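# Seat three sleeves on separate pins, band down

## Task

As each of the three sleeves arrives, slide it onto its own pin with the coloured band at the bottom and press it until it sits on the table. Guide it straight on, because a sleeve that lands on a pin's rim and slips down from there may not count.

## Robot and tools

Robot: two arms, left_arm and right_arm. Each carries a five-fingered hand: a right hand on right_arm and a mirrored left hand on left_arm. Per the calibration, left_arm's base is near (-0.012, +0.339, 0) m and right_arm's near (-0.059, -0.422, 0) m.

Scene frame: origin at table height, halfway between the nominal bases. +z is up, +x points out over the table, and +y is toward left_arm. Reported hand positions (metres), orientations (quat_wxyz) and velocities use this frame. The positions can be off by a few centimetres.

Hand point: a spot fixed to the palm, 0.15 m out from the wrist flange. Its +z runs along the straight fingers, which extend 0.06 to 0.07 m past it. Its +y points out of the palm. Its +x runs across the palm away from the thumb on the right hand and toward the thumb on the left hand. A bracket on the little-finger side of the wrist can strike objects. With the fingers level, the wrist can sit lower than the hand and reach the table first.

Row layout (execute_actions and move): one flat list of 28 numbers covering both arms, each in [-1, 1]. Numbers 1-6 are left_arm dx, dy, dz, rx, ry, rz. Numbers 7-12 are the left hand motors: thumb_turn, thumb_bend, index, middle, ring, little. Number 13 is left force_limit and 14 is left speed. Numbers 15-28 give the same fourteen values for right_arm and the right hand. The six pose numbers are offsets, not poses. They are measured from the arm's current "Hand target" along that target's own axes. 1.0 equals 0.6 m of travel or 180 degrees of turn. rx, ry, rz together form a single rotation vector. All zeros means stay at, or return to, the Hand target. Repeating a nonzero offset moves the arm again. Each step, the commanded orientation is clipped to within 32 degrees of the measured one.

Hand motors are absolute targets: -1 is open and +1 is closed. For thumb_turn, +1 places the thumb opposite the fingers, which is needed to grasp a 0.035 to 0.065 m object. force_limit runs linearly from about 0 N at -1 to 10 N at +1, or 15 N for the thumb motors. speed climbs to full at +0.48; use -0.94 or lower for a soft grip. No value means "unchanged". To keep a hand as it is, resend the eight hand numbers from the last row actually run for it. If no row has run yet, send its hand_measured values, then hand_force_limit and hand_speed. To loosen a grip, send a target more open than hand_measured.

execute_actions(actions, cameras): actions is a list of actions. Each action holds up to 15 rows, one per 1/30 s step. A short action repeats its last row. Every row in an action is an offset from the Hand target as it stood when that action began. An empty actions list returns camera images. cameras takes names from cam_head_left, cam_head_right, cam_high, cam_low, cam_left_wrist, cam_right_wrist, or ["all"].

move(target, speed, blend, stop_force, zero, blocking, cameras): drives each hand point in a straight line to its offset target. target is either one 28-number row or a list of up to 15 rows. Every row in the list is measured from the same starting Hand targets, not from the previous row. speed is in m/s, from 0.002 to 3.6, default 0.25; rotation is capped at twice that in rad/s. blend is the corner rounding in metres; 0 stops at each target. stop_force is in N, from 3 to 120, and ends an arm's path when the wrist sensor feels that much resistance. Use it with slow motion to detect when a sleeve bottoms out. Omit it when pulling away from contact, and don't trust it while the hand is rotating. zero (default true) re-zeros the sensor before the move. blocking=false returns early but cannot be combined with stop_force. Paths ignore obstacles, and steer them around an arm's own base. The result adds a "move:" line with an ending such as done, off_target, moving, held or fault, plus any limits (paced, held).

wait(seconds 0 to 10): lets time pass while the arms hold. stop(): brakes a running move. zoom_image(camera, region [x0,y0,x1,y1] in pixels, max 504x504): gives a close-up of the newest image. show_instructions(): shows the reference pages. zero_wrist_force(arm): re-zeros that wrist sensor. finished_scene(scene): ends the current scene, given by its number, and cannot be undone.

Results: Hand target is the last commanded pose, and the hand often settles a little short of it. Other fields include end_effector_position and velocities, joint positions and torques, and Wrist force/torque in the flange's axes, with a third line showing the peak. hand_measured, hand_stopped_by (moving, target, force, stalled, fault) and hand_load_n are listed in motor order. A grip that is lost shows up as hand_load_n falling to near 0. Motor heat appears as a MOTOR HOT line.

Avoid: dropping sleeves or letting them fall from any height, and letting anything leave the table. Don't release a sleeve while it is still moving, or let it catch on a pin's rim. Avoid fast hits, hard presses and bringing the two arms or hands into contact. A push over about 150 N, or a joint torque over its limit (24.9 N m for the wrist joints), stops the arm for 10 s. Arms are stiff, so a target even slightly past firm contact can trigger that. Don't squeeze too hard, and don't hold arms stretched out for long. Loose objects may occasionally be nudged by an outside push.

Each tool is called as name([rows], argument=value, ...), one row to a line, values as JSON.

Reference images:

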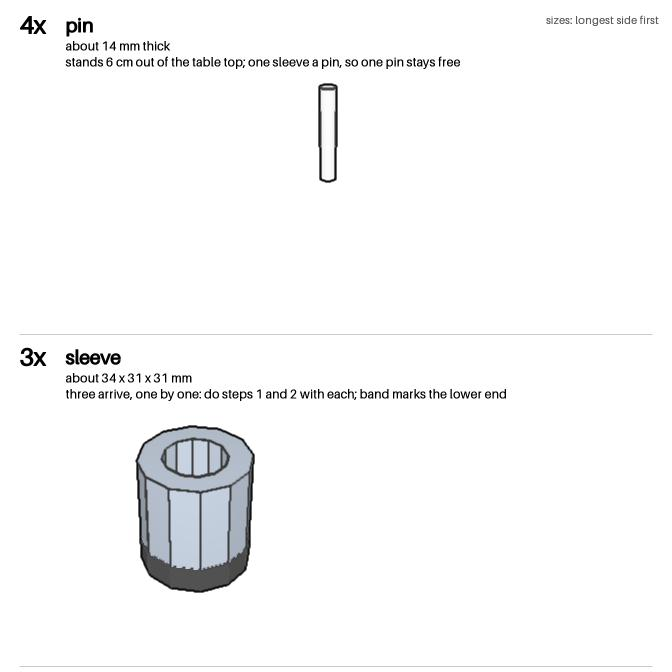

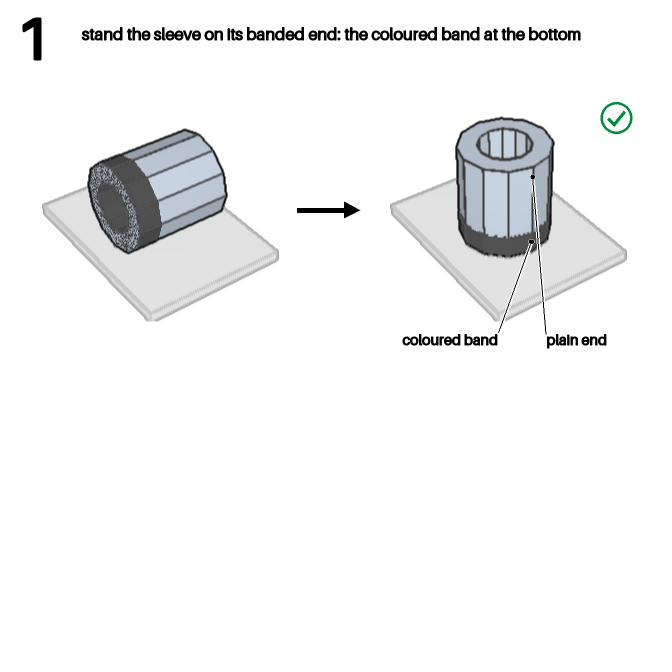

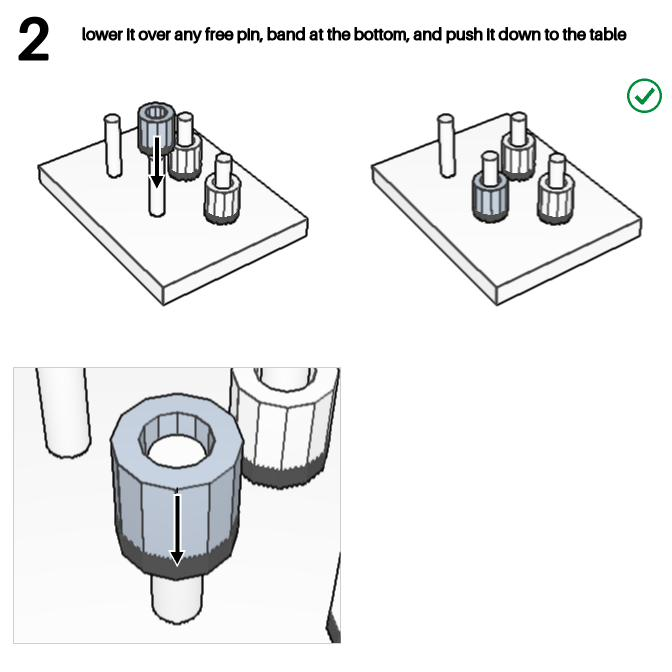

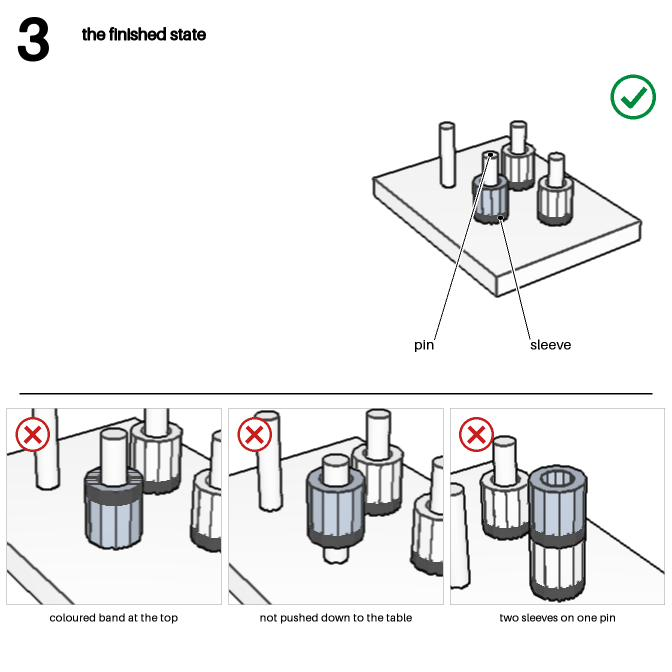

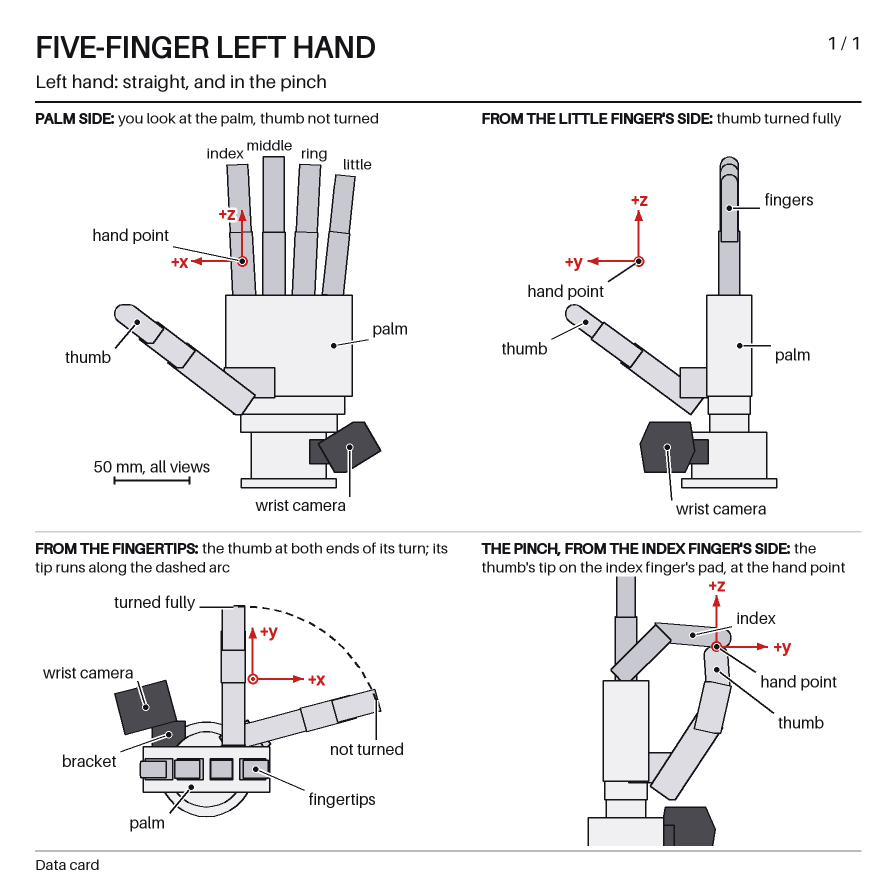

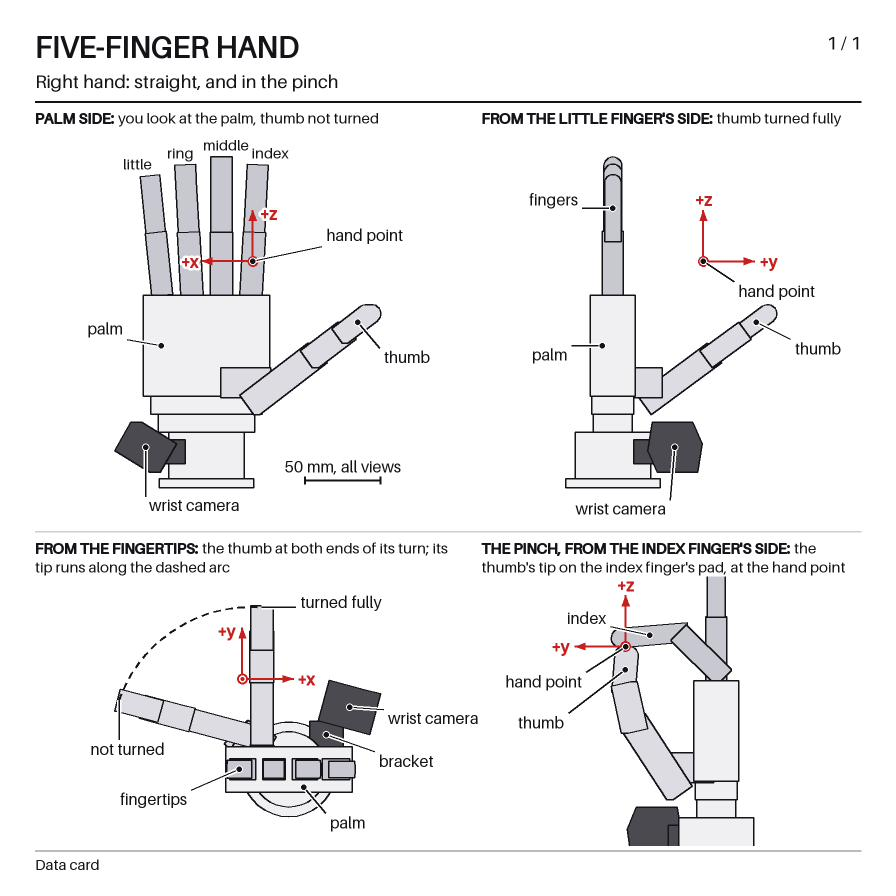

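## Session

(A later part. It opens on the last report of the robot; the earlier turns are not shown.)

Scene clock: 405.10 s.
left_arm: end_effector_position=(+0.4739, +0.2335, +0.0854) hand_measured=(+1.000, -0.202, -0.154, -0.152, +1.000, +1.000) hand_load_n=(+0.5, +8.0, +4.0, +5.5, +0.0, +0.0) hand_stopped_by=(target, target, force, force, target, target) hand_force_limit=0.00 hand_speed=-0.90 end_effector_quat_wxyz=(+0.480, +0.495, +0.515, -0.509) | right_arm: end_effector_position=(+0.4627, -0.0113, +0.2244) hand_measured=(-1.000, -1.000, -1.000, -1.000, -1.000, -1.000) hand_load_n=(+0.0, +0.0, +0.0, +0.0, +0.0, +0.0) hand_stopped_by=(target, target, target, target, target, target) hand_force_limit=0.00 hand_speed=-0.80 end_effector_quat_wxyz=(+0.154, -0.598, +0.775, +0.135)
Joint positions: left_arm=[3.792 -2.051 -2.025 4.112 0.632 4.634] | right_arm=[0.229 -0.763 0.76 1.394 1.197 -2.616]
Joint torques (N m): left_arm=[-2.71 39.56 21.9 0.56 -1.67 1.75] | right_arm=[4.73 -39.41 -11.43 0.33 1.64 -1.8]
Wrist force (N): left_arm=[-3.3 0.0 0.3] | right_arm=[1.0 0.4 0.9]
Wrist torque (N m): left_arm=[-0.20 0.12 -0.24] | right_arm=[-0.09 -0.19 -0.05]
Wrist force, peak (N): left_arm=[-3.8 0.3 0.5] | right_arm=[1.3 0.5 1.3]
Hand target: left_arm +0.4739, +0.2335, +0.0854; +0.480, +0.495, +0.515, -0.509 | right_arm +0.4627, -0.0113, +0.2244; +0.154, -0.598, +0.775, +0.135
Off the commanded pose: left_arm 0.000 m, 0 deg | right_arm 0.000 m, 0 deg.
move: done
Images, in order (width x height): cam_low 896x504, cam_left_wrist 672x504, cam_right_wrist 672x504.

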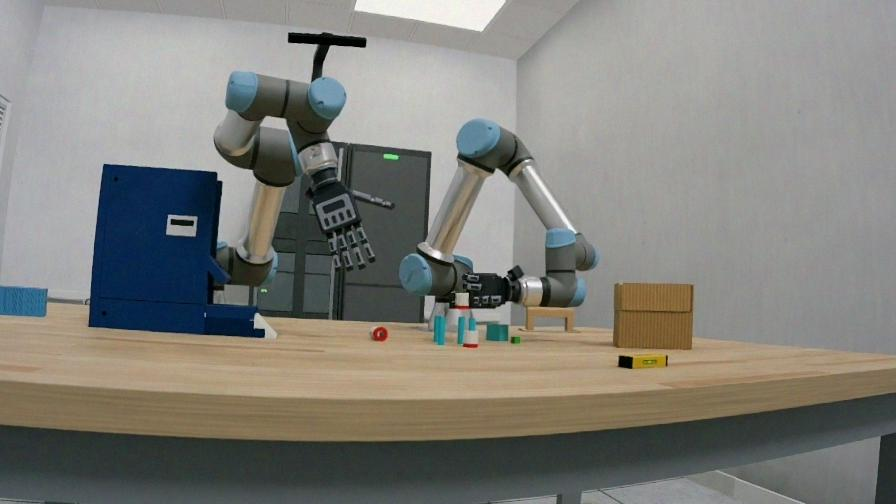

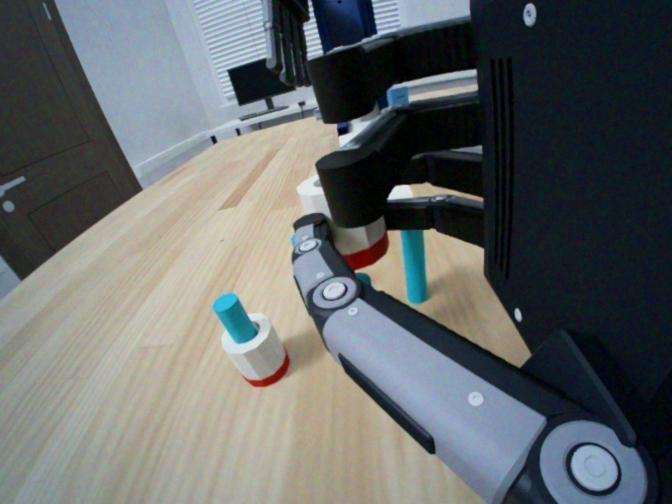

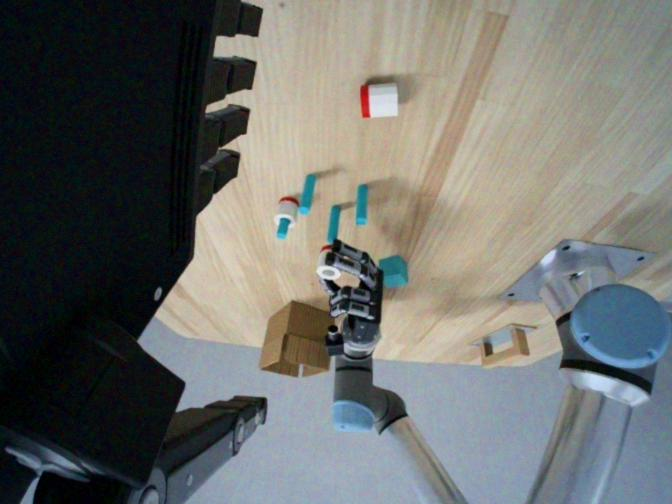

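move(target=[0.0265,0.0037,0.0012,0.0003,-0.0049,-0.0014,1,-0.2,0.12,0.12,1,1,0,-0.9,0,0,0,0,0,0,-1,-1,-1,-1,-1,-1,0,-0.8], speed=0.08)

move(target=[0.0166,0.0008,0.0003,0,0,0,1,-0.2,0.12,0.12,1,1,0,-0.9,0,0,0,0,0,0,-1,-1,-1,-1,-1,-1,0,-0.8], speed=0.01, stop_force=3, cameras=["cam_low","cam_right_wrist","cam_left_wrist"])

zoom_image(camera="cam_low", region=[440, 290, 480, 350])

zoom_image(camera="cam_right_wrist", region=[300, 195, 350, 275])

zoom_image(camera="cam_left_wrist", region=[330, 230, 400, 300])

Scene clock: 418.33 s.
left_arm: end_effector_position=(+0.4755, +0.2331, +0.0694) hand_measured=(+1.000, -0.202, -0.154, -0.152, +1.000, +1.000) hand_load_n=(+0.5, +8.0, +4.0, +5.0, +0.0, +0.0) hand_stopped_by=(target, target, force, force, target, target) hand_force_limit=0.00 hand_speed=-0.90 end_effector_quat_wxyz=(+0.483, +0.491, +0.512, -0.514) | right_arm: end_effector_position=(+0.4627, -0.0113, +0.2244) hand_measured=(-1.000, -1.000, -1.000, -1.000, -1.000, -1.000) hand_load_n=(+0.0, +0.0, +0.0, +0.0, +0.0, +0.0) hand_stopped_by=(target, target, target, target, target, target) hand_force_limit=0.00 hand_speed=-0.80 end_effector_quat_wxyz=(+0.154, -0.598, +0.775, +0.135)
Joint positions: left_arm=[3.79 -2.099 -2.02 4.129 0.63 4.651] | right_arm=[0.229 -0.763 0.76 1.394 1.197 -2.616]
Joint torques (N m): left_arm=[-5.38 43.67 13.67 -3.23 -1.05 -2.13] | right_arm=[2.63 -55.61 -12.05 0.39 0.96 -0.38]
Wrist force (N): left_arm=[-3.0 -0.3 0.5] | right_arm=[1.0 0.4 1.0]
Wrist torque (N m): left_arm=[-0.24 0.09 -0.22] | right_arm=[-0.09 -0.18 -0.05]
Wrist force, peak (N): left_arm=[-3.7 -0.1 0.6] | right_arm=[1.4 0.9 1.1]
Hand target: left_arm +0.4754, +0.2331, +0.0694; +0.483, +0.490, +0.512, -0.514 | right_arm +0.4627, -0.0113, +0.2244; +0.154, -0.598, +0.775, +0.135
Off the commanded pose: left_arm 0.000 m, 0 deg | right_arm 0.000 m, 0 deg.
move: done

Scene clock: 420.37 s.
left_arm: end_effector_position=(+0.4753, +0.2330, +0.0595) hand_measured=(+1.000, -0.202, -0.154, -0.152, +1.000, +1.000) hand_load_n=(+0.5, +8.0, +4.0, +5.0, +0.0, +0.0) hand_stopped_by=(target, target, force, force, target, target) hand_force_limit=0.00 hand_speed=-0.90 end_effector_quat_wxyz=(+0.483, +0.490, +0.512, -0.514) | right_arm: end_effector_position=(+0.4627, -0.0113, +0.2244) hand_measured=(-1.000, -1.000, -1.000, -1.000, -1.000, -1.000) hand_load_n=(+0.0, +0.0, +0.0, +0.0, +0.0, +0.0) hand_stopped_by=(target, target, target, target, target, target) hand_force_limit=0.00 hand_speed=-0.80 end_effector_quat_wxyz=(+0.154, -0.598, +0.775, +0.135)
Joint positions: left_arm=[3.79 -2.12 -2.022 4.153 0.63 4.651] | right_arm=[0.229 -0.763 0.76 1.394 1.197 -2.616]
Joint torques (N m): left_arm=[-6.25 44.83 6.56 -3.89 -1.72 -2.16] | right_arm=[2.42 -57.89 -12.18 0.37 0.76 -0.27]
Wrist force (N): left_arm=[-3.1 -0.1 0.5] | right_arm=[0.9 0.5 1.1]
Wrist torque (N m): left_arm=[-0.22 0.11 -0.19] | right_arm=[-0.09 -0.17 -0.06]
Wrist force, peak (N): left_arm=[-3.3 0.0 0.6] | right_arm=[1.1 0.8 1.3]
Hand target: left_arm +0.4753, +0.2330, +0.0595; +0.483, +0.490, +0.512, -0.514 | right_arm +0.4627, -0.0113, +0.2244; +0.154, -0.598, +0.775, +0.135
Off the commanded pose: left_arm 0.000 m, 0 deg | right_arm 0.000 m, 0 deg.
move: done
Images, in order (width x height): cam_low 896x504, cam_left_wrist 672x504, cam_right_wrist 672x504.

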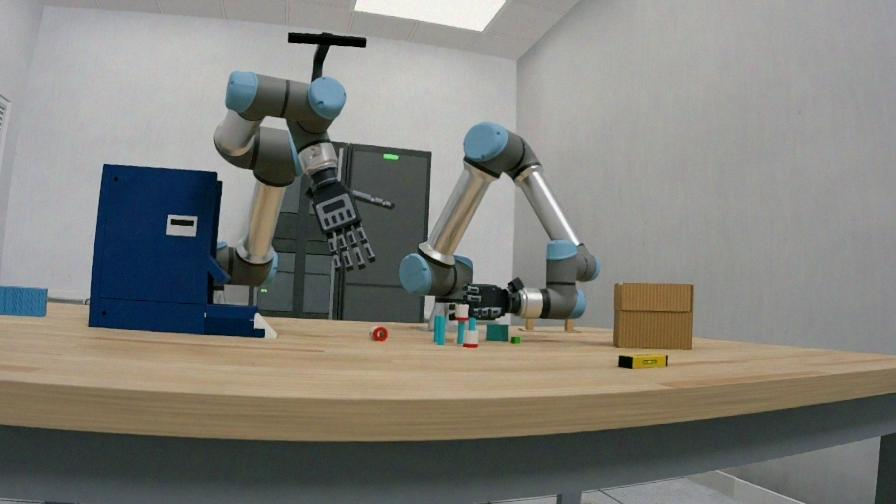

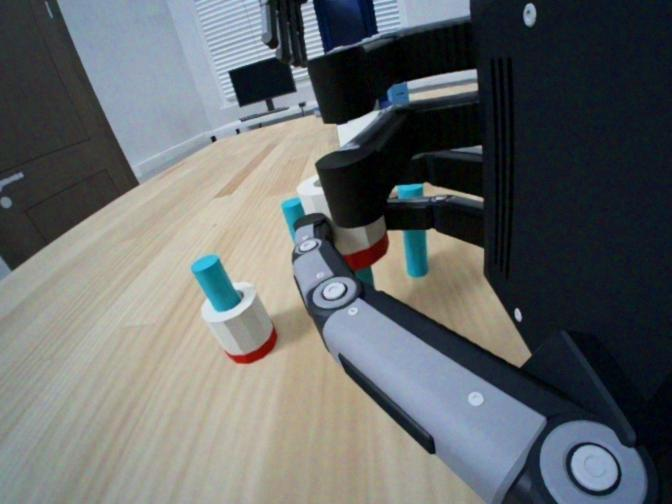

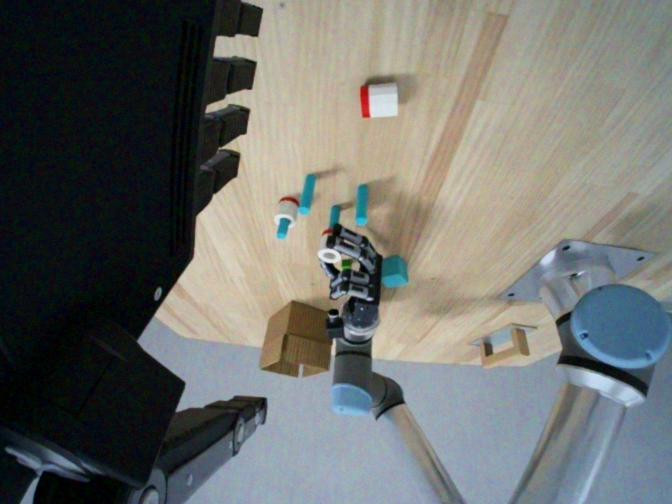

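Scaled by 8.400 from the camera's 896x504 image, which has a finer 1280x720 frame.

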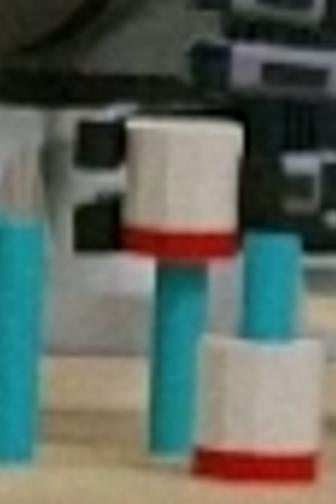

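Scaled by 6.300 from the camera's 672x504 image, which has a finer 960x720 frame.

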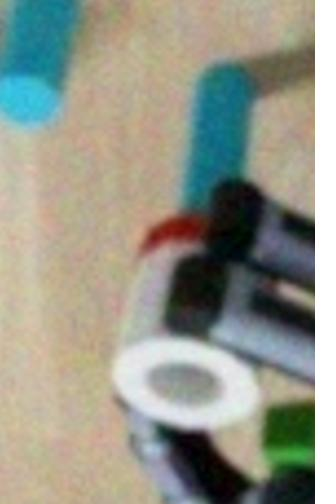

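Scaled by 7.200 from the camera's 672x504 image, which has a finer 960x720 frame.

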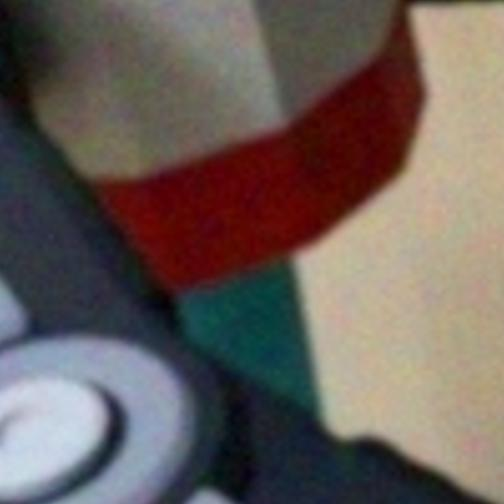

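move(target=[0.0491,0.0026,0.0002,0,0,0,1,-0.2,0.12,0.12,1,1,0,-0.9,0,0,0,0,0,0,-1,-1,-1,-1,-1,-1,0,-0.8], speed=0.02, stop_force=4, cameras=["cam_low","cam_right_wrist"])

zoom_image(camera="cam_low", region=[420, 290, 520, 360])

zoom_image(camera="cam_right_wrist", region=[240, 160, 390, 280])

Scene clock: 428.40 s.
left_arm: end_effector_position=(+0.4753, +0.2330, +0.0300) hand_measured=(+1.000, -0.202, -0.154, -0.152, +1.000, +1.000) hand_load_n=(+0.5, +8.0, +4.0, +5.5, +0.0, +0.0) hand_stopped_by=(target, target, force, force, target, target) hand_force_limit=0.00 hand_speed=-0.90 end_effector_quat_wxyz=(+0.483, +0.490, +0.512, -0.514) | right_arm: end_effector_position=(+0.4627, -0.0113, +0.2244) hand_measured=(-1.000, -1.000, -1.000, -1.000, -1.000, -1.000) hand_load_n=(+0.0, +0.0, +0.0, +0.0, +0.0, +0.0) hand_stopped_by=(target, target, target, target, target, target) hand_force_limit=0.00 hand_speed=-0.80 end_effector_quat_wxyz=(+0.154, -0.598, +0.775, +0.135)
Joint positions: left_arm=[3.79 -2.187 -2.026 4.223 0.63 4.651] | right_arm=[0.229 -0.763 0.76 1.394 1.197 -2.616]
Joint torques (N m): left_arm=[4.5 47.25 -0.67 -3.85 0.88 -0.47] | right_arm=[1.56 -59.31 -11.6 0.32 0.52 0.58]
Wrist force (N): left_arm=[-2.8 -0.1 0.4] | right_arm=[1.0 0.5 0.9]
Wrist torque (N m): left_arm=[-0.22 0.06 -0.19] | right_arm=[-0.07 -0.18 -0.05]
Wrist force, peak (N): left_arm=[-3.3 0.1 0.7] | right_arm=[1.3 0.6 1.1]
Hand target: left_arm +0.4753, +0.2330, +0.0300; +0.483, +0.490, +0.512, -0.514 | right_arm +0.4627, -0.0113, +0.2244; +0.154, -0.598, +0.775, +0.135
Off the commanded pose: left_arm 0.000 m, 0 deg | right_arm 0.000 m, 0 deg.
move: done
Images, in order (width x height): cam_low 896x504, cam_right_wrist 672x504.

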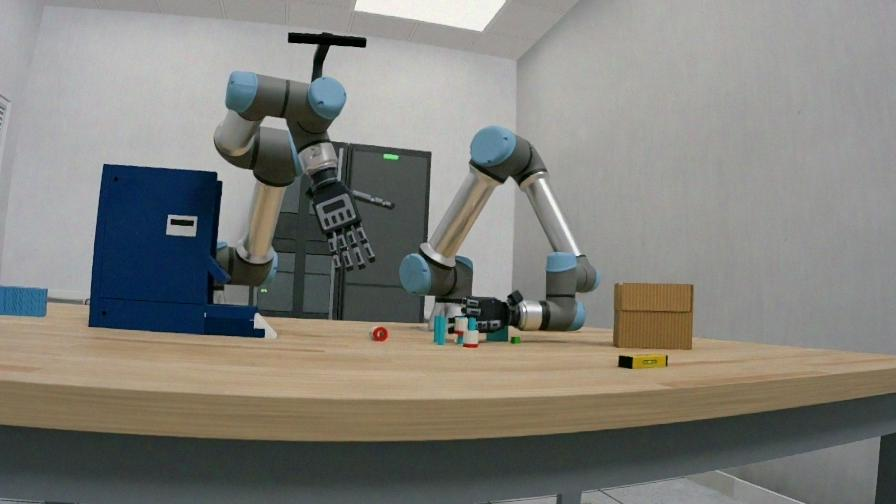

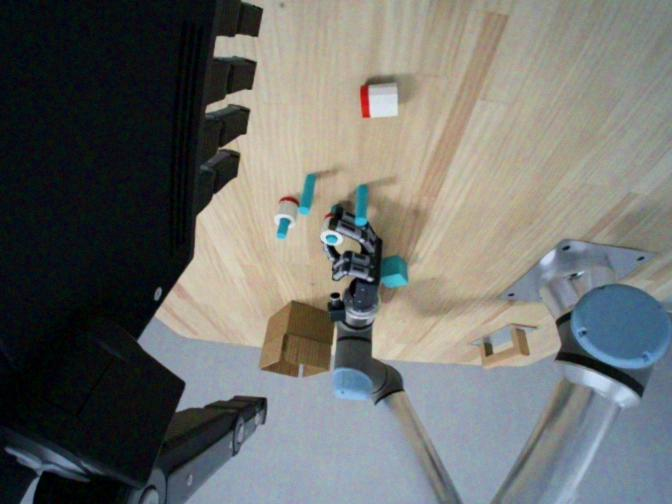

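Scaled by 5.040 from the camera's 896x504 image, which has a finer 1280x720 frame.

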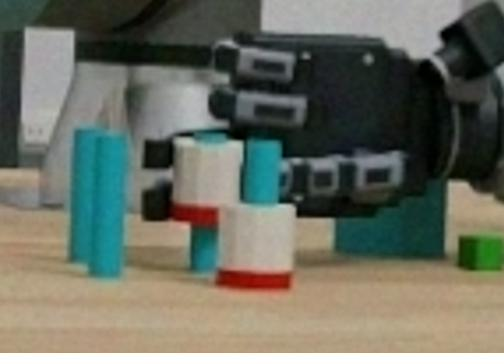

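Scaled by 3.360 from the camera's 672x504 image, which has a finer 960x720 frame.

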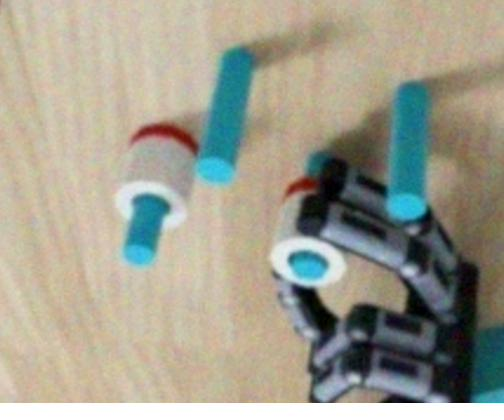

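move(target=[0,0,0,0,0,0,1,-0.2,-0.3,-0.32,1,1,0,-0.95,0,0,0,0,0,0,-1,-1,-1,-1,-1,-1,0,-0.8])

move(target=[0,0,0,0,0,0,1,-0.6,-0.3,-0.32,1,1,0,-0.8,0,0,0,0,0,0,-1,-1,-1,-1,-1,-1,0,-0.8], cameras=["cam_low","cam_right_wrist","cam_high"])

zoom_image(camera="cam_low", region=[420, 290, 520, 360])

zoom_image(camera="cam_right_wrist", region=[240, 160, 390, 280])

Scene clock: 433.53 s.
left_arm: end_effector_position=(+0.4753, +0.2330, +0.0300) hand_measured=(+1.000, -0.202, -0.300, -0.320, +1.000, +1.000) hand_load_n=(+0.0, +3.5, +0.0, +0.0, +0.0, +0.0) hand_stopped_by=(target, target, target, target, target, target) hand_force_limit=0.00 hand_speed=-0.95 end_effector_quat_wxyz=(+0.483, +0.490, +0.512, -0.514) | right_arm: end_effector_position=(+0.4627, -0.0113, +0.2244) hand_measured=(-1.000, -1.000, -1.000, -1.000, -1.000, -1.000) hand_load_n=(-0.5, +0.0, +0.0, +0.0, +0.0, +0.0) hand_stopped_by=(target, target, target, target, target, target) hand_force_limit=0.00 hand_speed=-0.80 end_effector_quat_wxyz=(+0.154, -0.598, +0.775, +0.135)
Joint positions: left_arm=[3.79 -2.187 -2.026 4.223 0.63 4.651] | right_arm=[0.229 -0.763 0.76 1.394 1.197 -2.616]
Joint torques (N m): left_arm=[5.57 43.24 17.19 -3.61 -0.45 0.84] | right_arm=[1.45 -59.45 -11.75 0.29 0.19 0.99]
Wrist force (N): left_arm=[-3.4 2.5 -3.6] | right_arm=[0.9 0.2 1.1]
Wrist torque (N m): left_arm=[-0.18 0.03 -0.22] | right_arm=[-0.13 -0.16 -0.07]
Wrist force, peak (N): left_arm=[-3.6 2.6 -3.5] | right_arm=[1.4 0.6 1.1]
Hand target: left_arm +0.4753, +0.2330, +0.0300; +0.483, +0.490, +0.512, -0.514 | right_arm +0.4627, -0.0113, +0.2244; +0.154, -0.598, +0.775, +0.135
Off the commanded pose: left_arm 0.000 m, 0 deg | right_arm 0.000 m, 0 deg.
move: done

Scene clock: 435.20 s.
left_arm: end_effector_position=(+0.4753, +0.2330, +0.0300) hand_measured=(+1.000, -0.600, -0.300, -0.320, +1.000, +1.000) hand_load_n=(+0.5, +0.0, +0.0, +0.0, +0.0, +0.0) hand_stopped_by=(target, target, target, target, target, target) hand_force_limit=0.00 hand_speed=-0.80 end_effector_quat_wxyz=(+0.483, +0.490, +0.512, -0.514) | right_arm: end_effector_position=(+0.4627, -0.0113, +0.2244) hand_measured=(-1.000, -1.000, -1.000, -1.000, -1.000, -1.000) hand_load_n=(+0.0, +0.0, +0.0, +0.0, +0.0, +0.0) hand_stopped_by=(target, target, target, target, target, target) hand_force_limit=0.00 hand_speed=-0.80 end_effector_quat_wxyz=(+0.154, -0.598, +0.775, +0.135)
Joint positions: left_arm=[3.79 -2.187 -2.026 4.223 0.63 4.651] | right_arm=[0.229 -0.763 0.76 1.394 1.197 -2.616]
Joint torques (N m): left_arm=[5.58 38.23 18.22 -3.64 -0.96 1.09] | right_arm=[1.16 -59.44 -11.82 0.44 0.06 1.21]
Wrist force (N): left_arm=[-3.1 0.1 0.6] | right_arm=[1.0 0.3 0.9]
Wrist torque (N m): left_arm=[-0.20 0.09 -0.20] | right_arm=[-0.11 -0.18 -0.06]
Wrist force, peak (N): left_arm=[-3.4 2.7 -3.4] | right_arm=[1.3 0.8 0.9]
Hand target: left_arm +0.4753, +0.2330, +0.0300; +0.483, +0.490, +0.512, -0.514 | right_arm +0.4627, -0.0113, +0.2244; +0.154, -0.598, +0.775, +0.135
Off the commanded pose: left_arm 0.000 m, 0 deg | right_arm 0.000 m, 0 deg.
move: done
Images, in order (width x height): cam_high 896x504, cam_low 896x504, cam_right_wrist 672x504.

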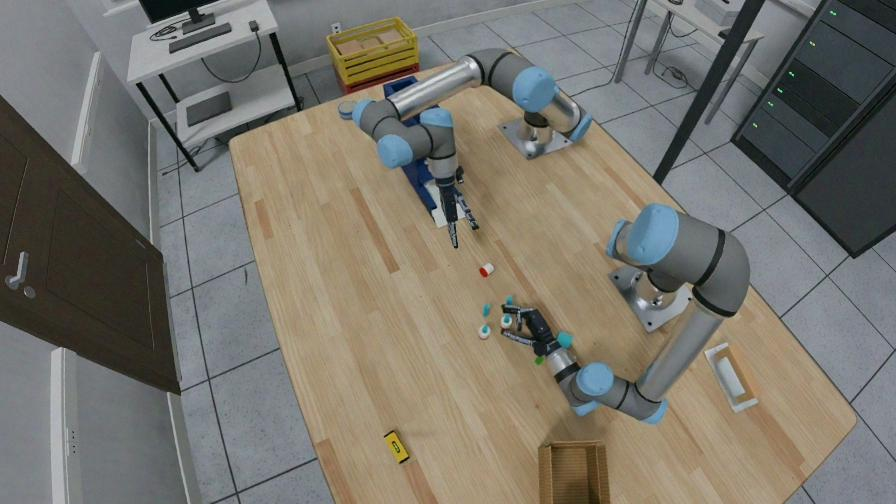

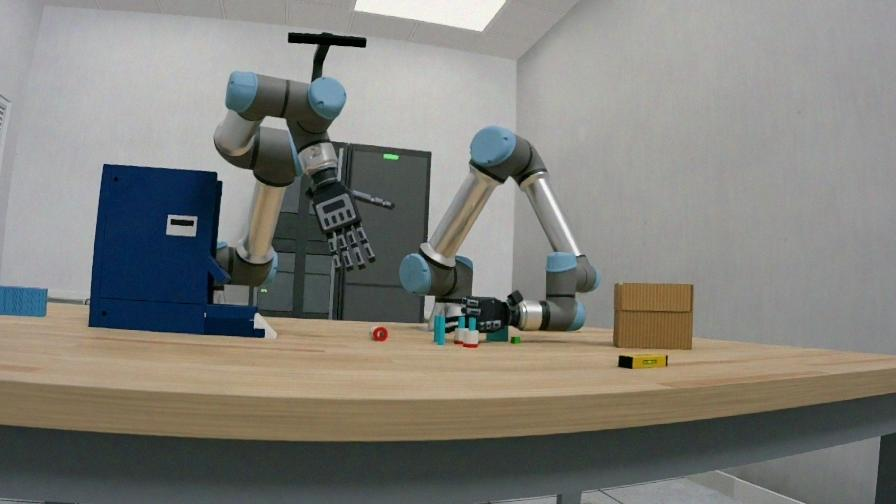

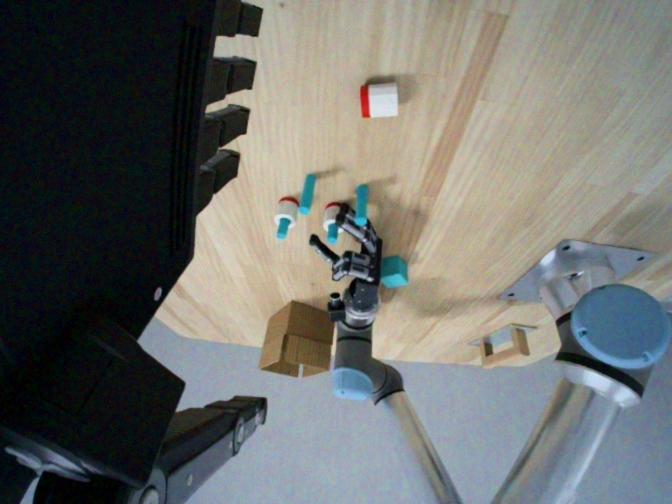

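Scaled by 5.040 from the camera's 896x504 image, which has a finer 1280x720 frame.

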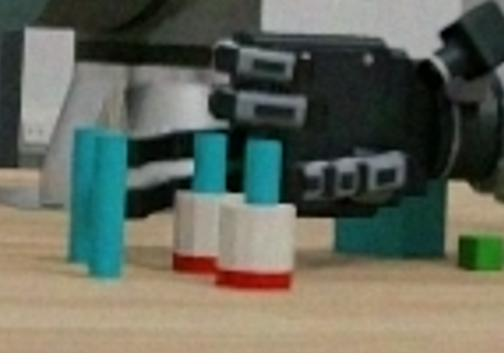

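Scaled by 3.360 from the camera's 672x504 image, which has a finer 960x720 frame.

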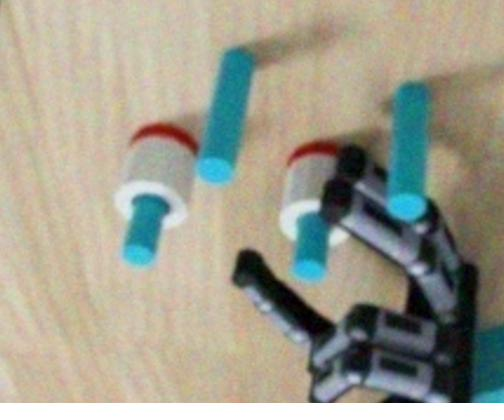

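move(target=[-0.2829,-0.0150,-0.0012,0,0,0,1,-0.6,-0.3,-0.32,1,1,0,-0.8,-0.0533,0.0033,-0.1222,0,0,0,-1,-1,-1,-1,-1,-1,0,-0.8], speed=0.25, cameras=["cam_low","cam_right_wrist"])

zoom_image(camera="cam_right_wrist", region=[250, 20, 450, 220])

move([
  [-0.0017,0.0250,0.0548,0.0411,0.0410,-0.4821,1,-0.2,-0.5,-0.5,1,1,-0.2,0,0.2206,0.1429,-0.3935,0.2785,0.0778,0.0886,-1,-1,-1,-1,-1,-1,0,-0.8],
  [-0.0025,0.0263,0.2213,0.3313,0.3473,-0.3965,1,-0.2,-0.5,-0.5,1,1,-0.2,0,0.6520,0.1952,-0.5791,0.5571,0.1556,0.1771,-1,-1,-1,-1,-1,-1,0,-0.8],
  [0.1677,-0.0488,0.3683,0.5435,0.6134,-0.0774,1,-0.2,-0.5,-0.5,1,1,-0.2,0,0.6520,0.1952,-0.5791,0.5571,0.1556,0.1771,-1,-1,-1,-1,-1,-1,0,-0.8],
], speed=0.35, blend=0.03, cameras=["all"])

Scene clock: 454.47 s.
left_arm: end_effector_position=(+0.4754, +0.2327, +0.1999) hand_measured=(+1.000, -0.600, -0.300, -0.320, +1.000, +1.000) hand_load_n=(+0.0, +0.0, +0.0, -0.5, +0.0, +0.0) hand_stopped_by=(target, target, target, target, target, target) hand_force_limit=0.00 hand_speed=-0.80 end_effector_quat_wxyz=(+0.483, +0.491, +0.512, -0.514) | right_arm: end_effector_position=(+0.4628, -0.0114, +0.3043) hand_measured=(-1.000, -1.000, -1.000, -1.000, -1.000, -1.000) hand_load_n=(+0.0, +0.0, +0.0, +0.0, +0.5, +0.0) hand_stopped_by=(target, target, target, target, target, target) hand_force_limit=0.00 hand_speed=-0.80 end_effector_quat_wxyz=(+0.154, -0.598, +0.775, +0.135)
Joint positions: left_arm=[3.79 -1.856 -1.929 3.795 0.629 4.651] | right_arm=[0.229 -0.724 0.483 1.632 1.197 -2.616]
Joint torques (N m): left_arm=[7.31 37.61 8.78 -3.7 1.59 0.96] | right_arm=[4.65 -63.58 -21.78 1.81 1.8 -1.93]
Wrist force (N): left_arm=[-3.1 0.1 0.4] | right_arm=[1.2 0.6 1.2]
Wrist torque (N m): left_arm=[-0.21 0.08 -0.24] | right_arm=[-0.08 -0.22 0.02]
Wrist force, peak (N): left_arm=[-5.0 0.1 0.7] | right_arm=[1.5 0.4 1.8]
Hand target: left_arm +0.4753, +0.2327, +0.1999; +0.483, +0.490, +0.512, -0.514 | right_arm +0.4627, -0.0114, +0.3045; +0.154, -0.598, +0.775, +0.135
Off the commanded pose: left_arm 0.000 m, 0 deg | right_arm 0.000 m, 0 deg.
move: done
Images, in order (width x height): cam_low 896x504, cam_right_wrist 672x504.

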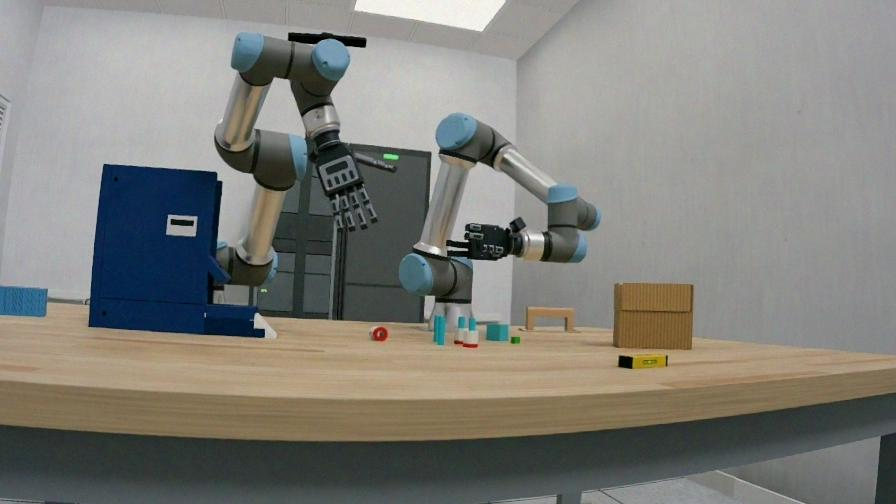

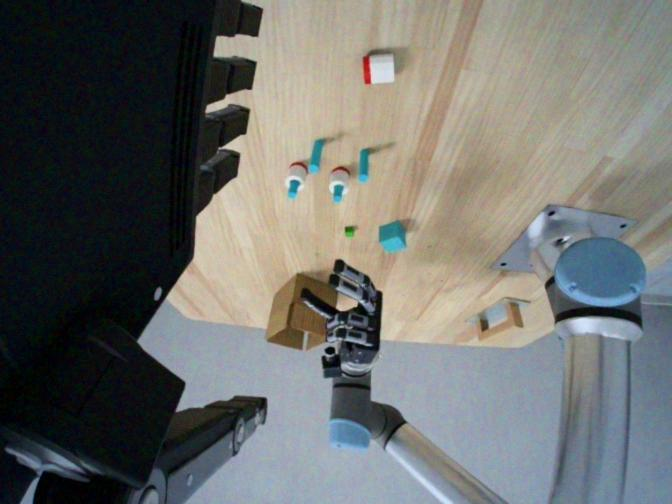

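Scaled by 2.520 from the camera's 672x504 image, which has a finer 960x720 frame.

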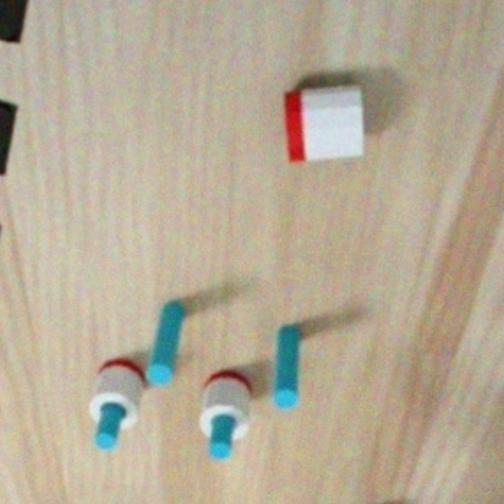

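Scene clock: 460.70 s.
left_arm: end_effector_position=(+0.4387, +0.0127, +0.0998) hand_measured=(+1.000, -0.200, -0.500, -0.500, +1.000, +1.000) hand_load_n=(+0.5, +0.0, +0.0, +0.0, +0.0, +0.0) hand_stopped_by=(target, target, target, target, target, target) hand_force_limit=-0.20 hand_speed=0.00 end_effector_quat_wxyz=(-0.593, +0.763, +0.205, -0.158) | right_arm: end_effector_position=(+0.2293, -0.4652, +0.4691) hand_measured=(-1.000, -1.000, -1.000, -1.000, -1.000, -1.000) hand_load_n=(+0.0, +0.0, +0.0, +0.0, +0.0, +0.0) hand_stopped_by=(target, target, target, target, target, target) hand_force_limit=0.00 hand_speed=-0.80 end_effector_quat_wxyz=(+0.343, -0.076, +0.727, -0.590)
Joint positions: left_arm=[2.559 -2.509 -0.885 3.668 1.993 3.256] | right_arm=[-0.096 -2.255 1.902 0.456 2.418 -2.643]
Joint torques (N m): left_arm=[-2.24 43.68 17.73 -1.48 0.91 -2.17] | right_arm=[-5.67 19.78 -13.67 -2.47 -2.05 -1.63]
Wrist force (N): left_arm=[0.0 -2.4 1.2] | right_arm=[0.4 -0.1 0.1]
Wrist torque (N m): left_arm=[-0.25 -0.03 0.16] | right_arm=[0.00 -0.06 -0.14]
Wrist force, peak (N): left_arm=[-0.2 -2.8 1.7] | right_arm=[1.0 -0.2 2.1]
Hand target: left_arm +0.4387, +0.0127, +0.0997; -0.593, +0.763, +0.205, -0.158 | right_arm +0.2293, -0.4652, +0.4691; +0.343, -0.076, +0.727, -0.590
Off the commanded pose: left_arm 0.000 m, 0 deg | right_arm 0.000 m, 0 deg.
move: done

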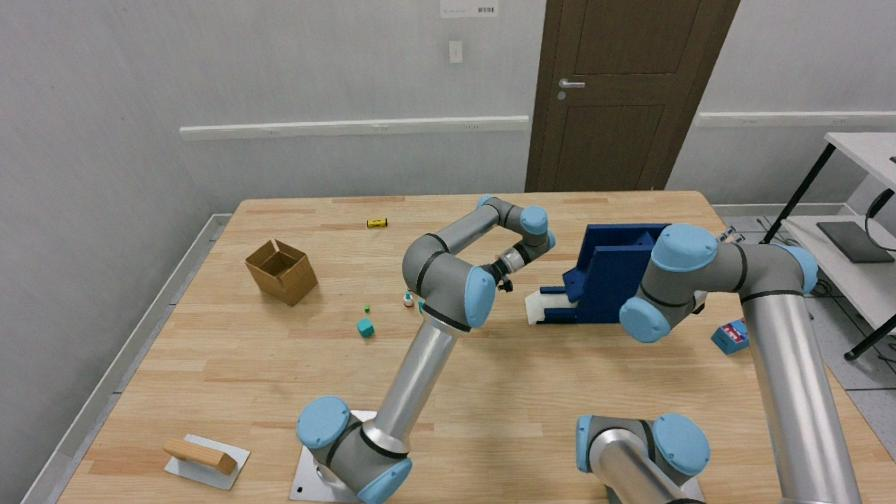

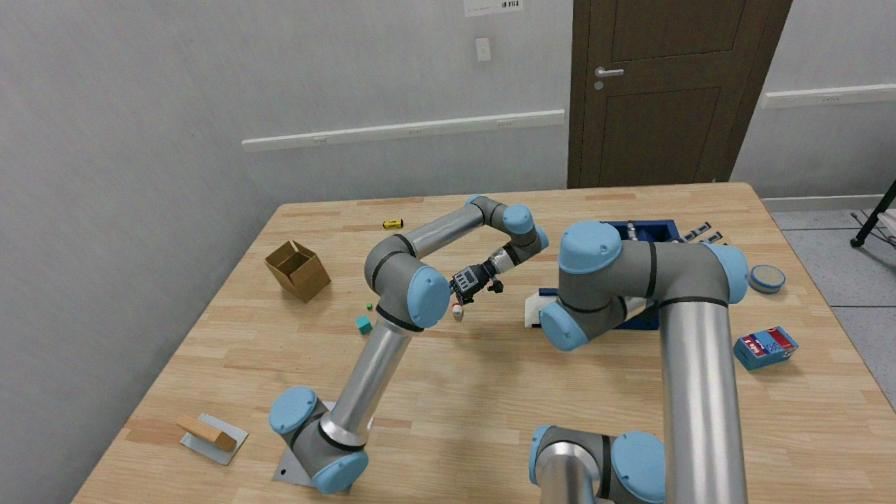

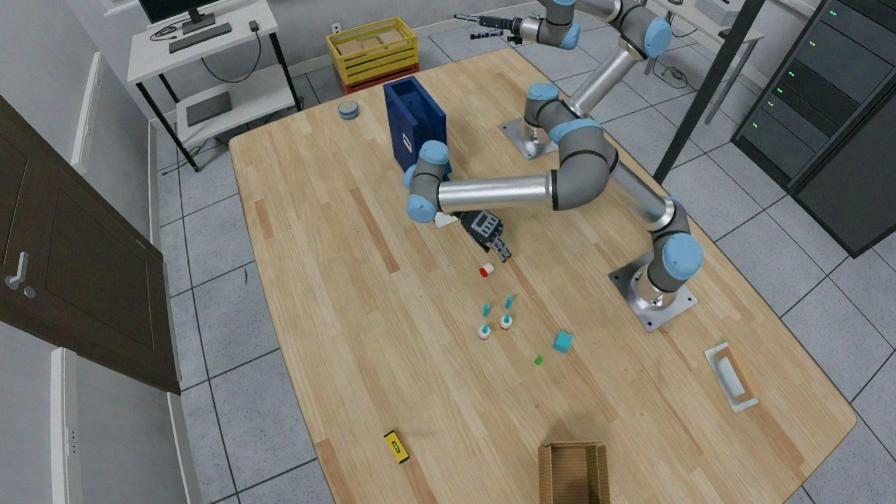

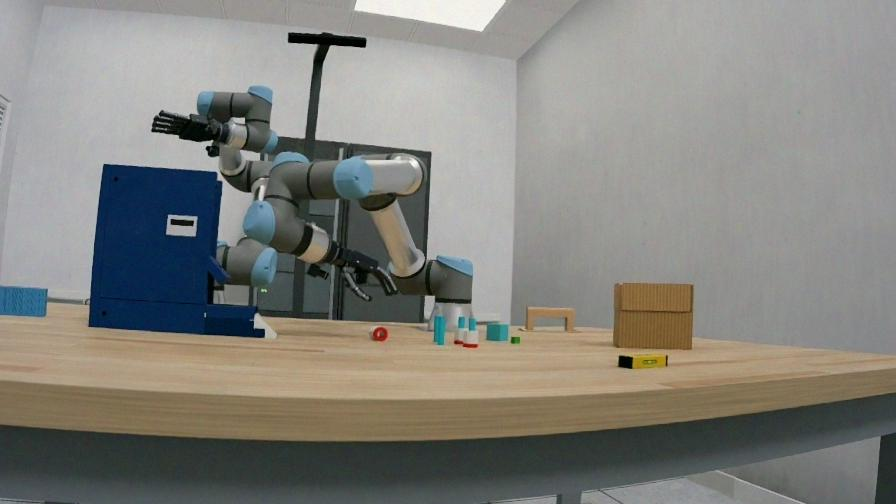

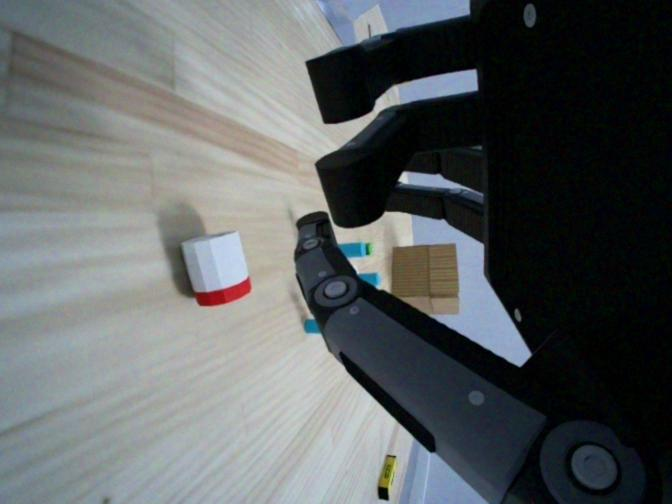

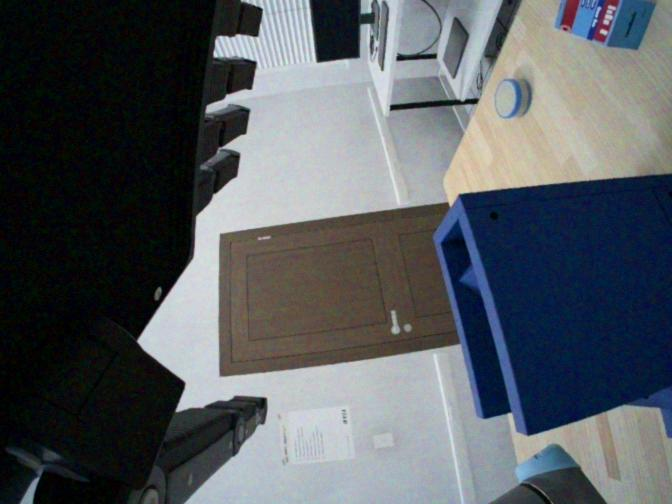

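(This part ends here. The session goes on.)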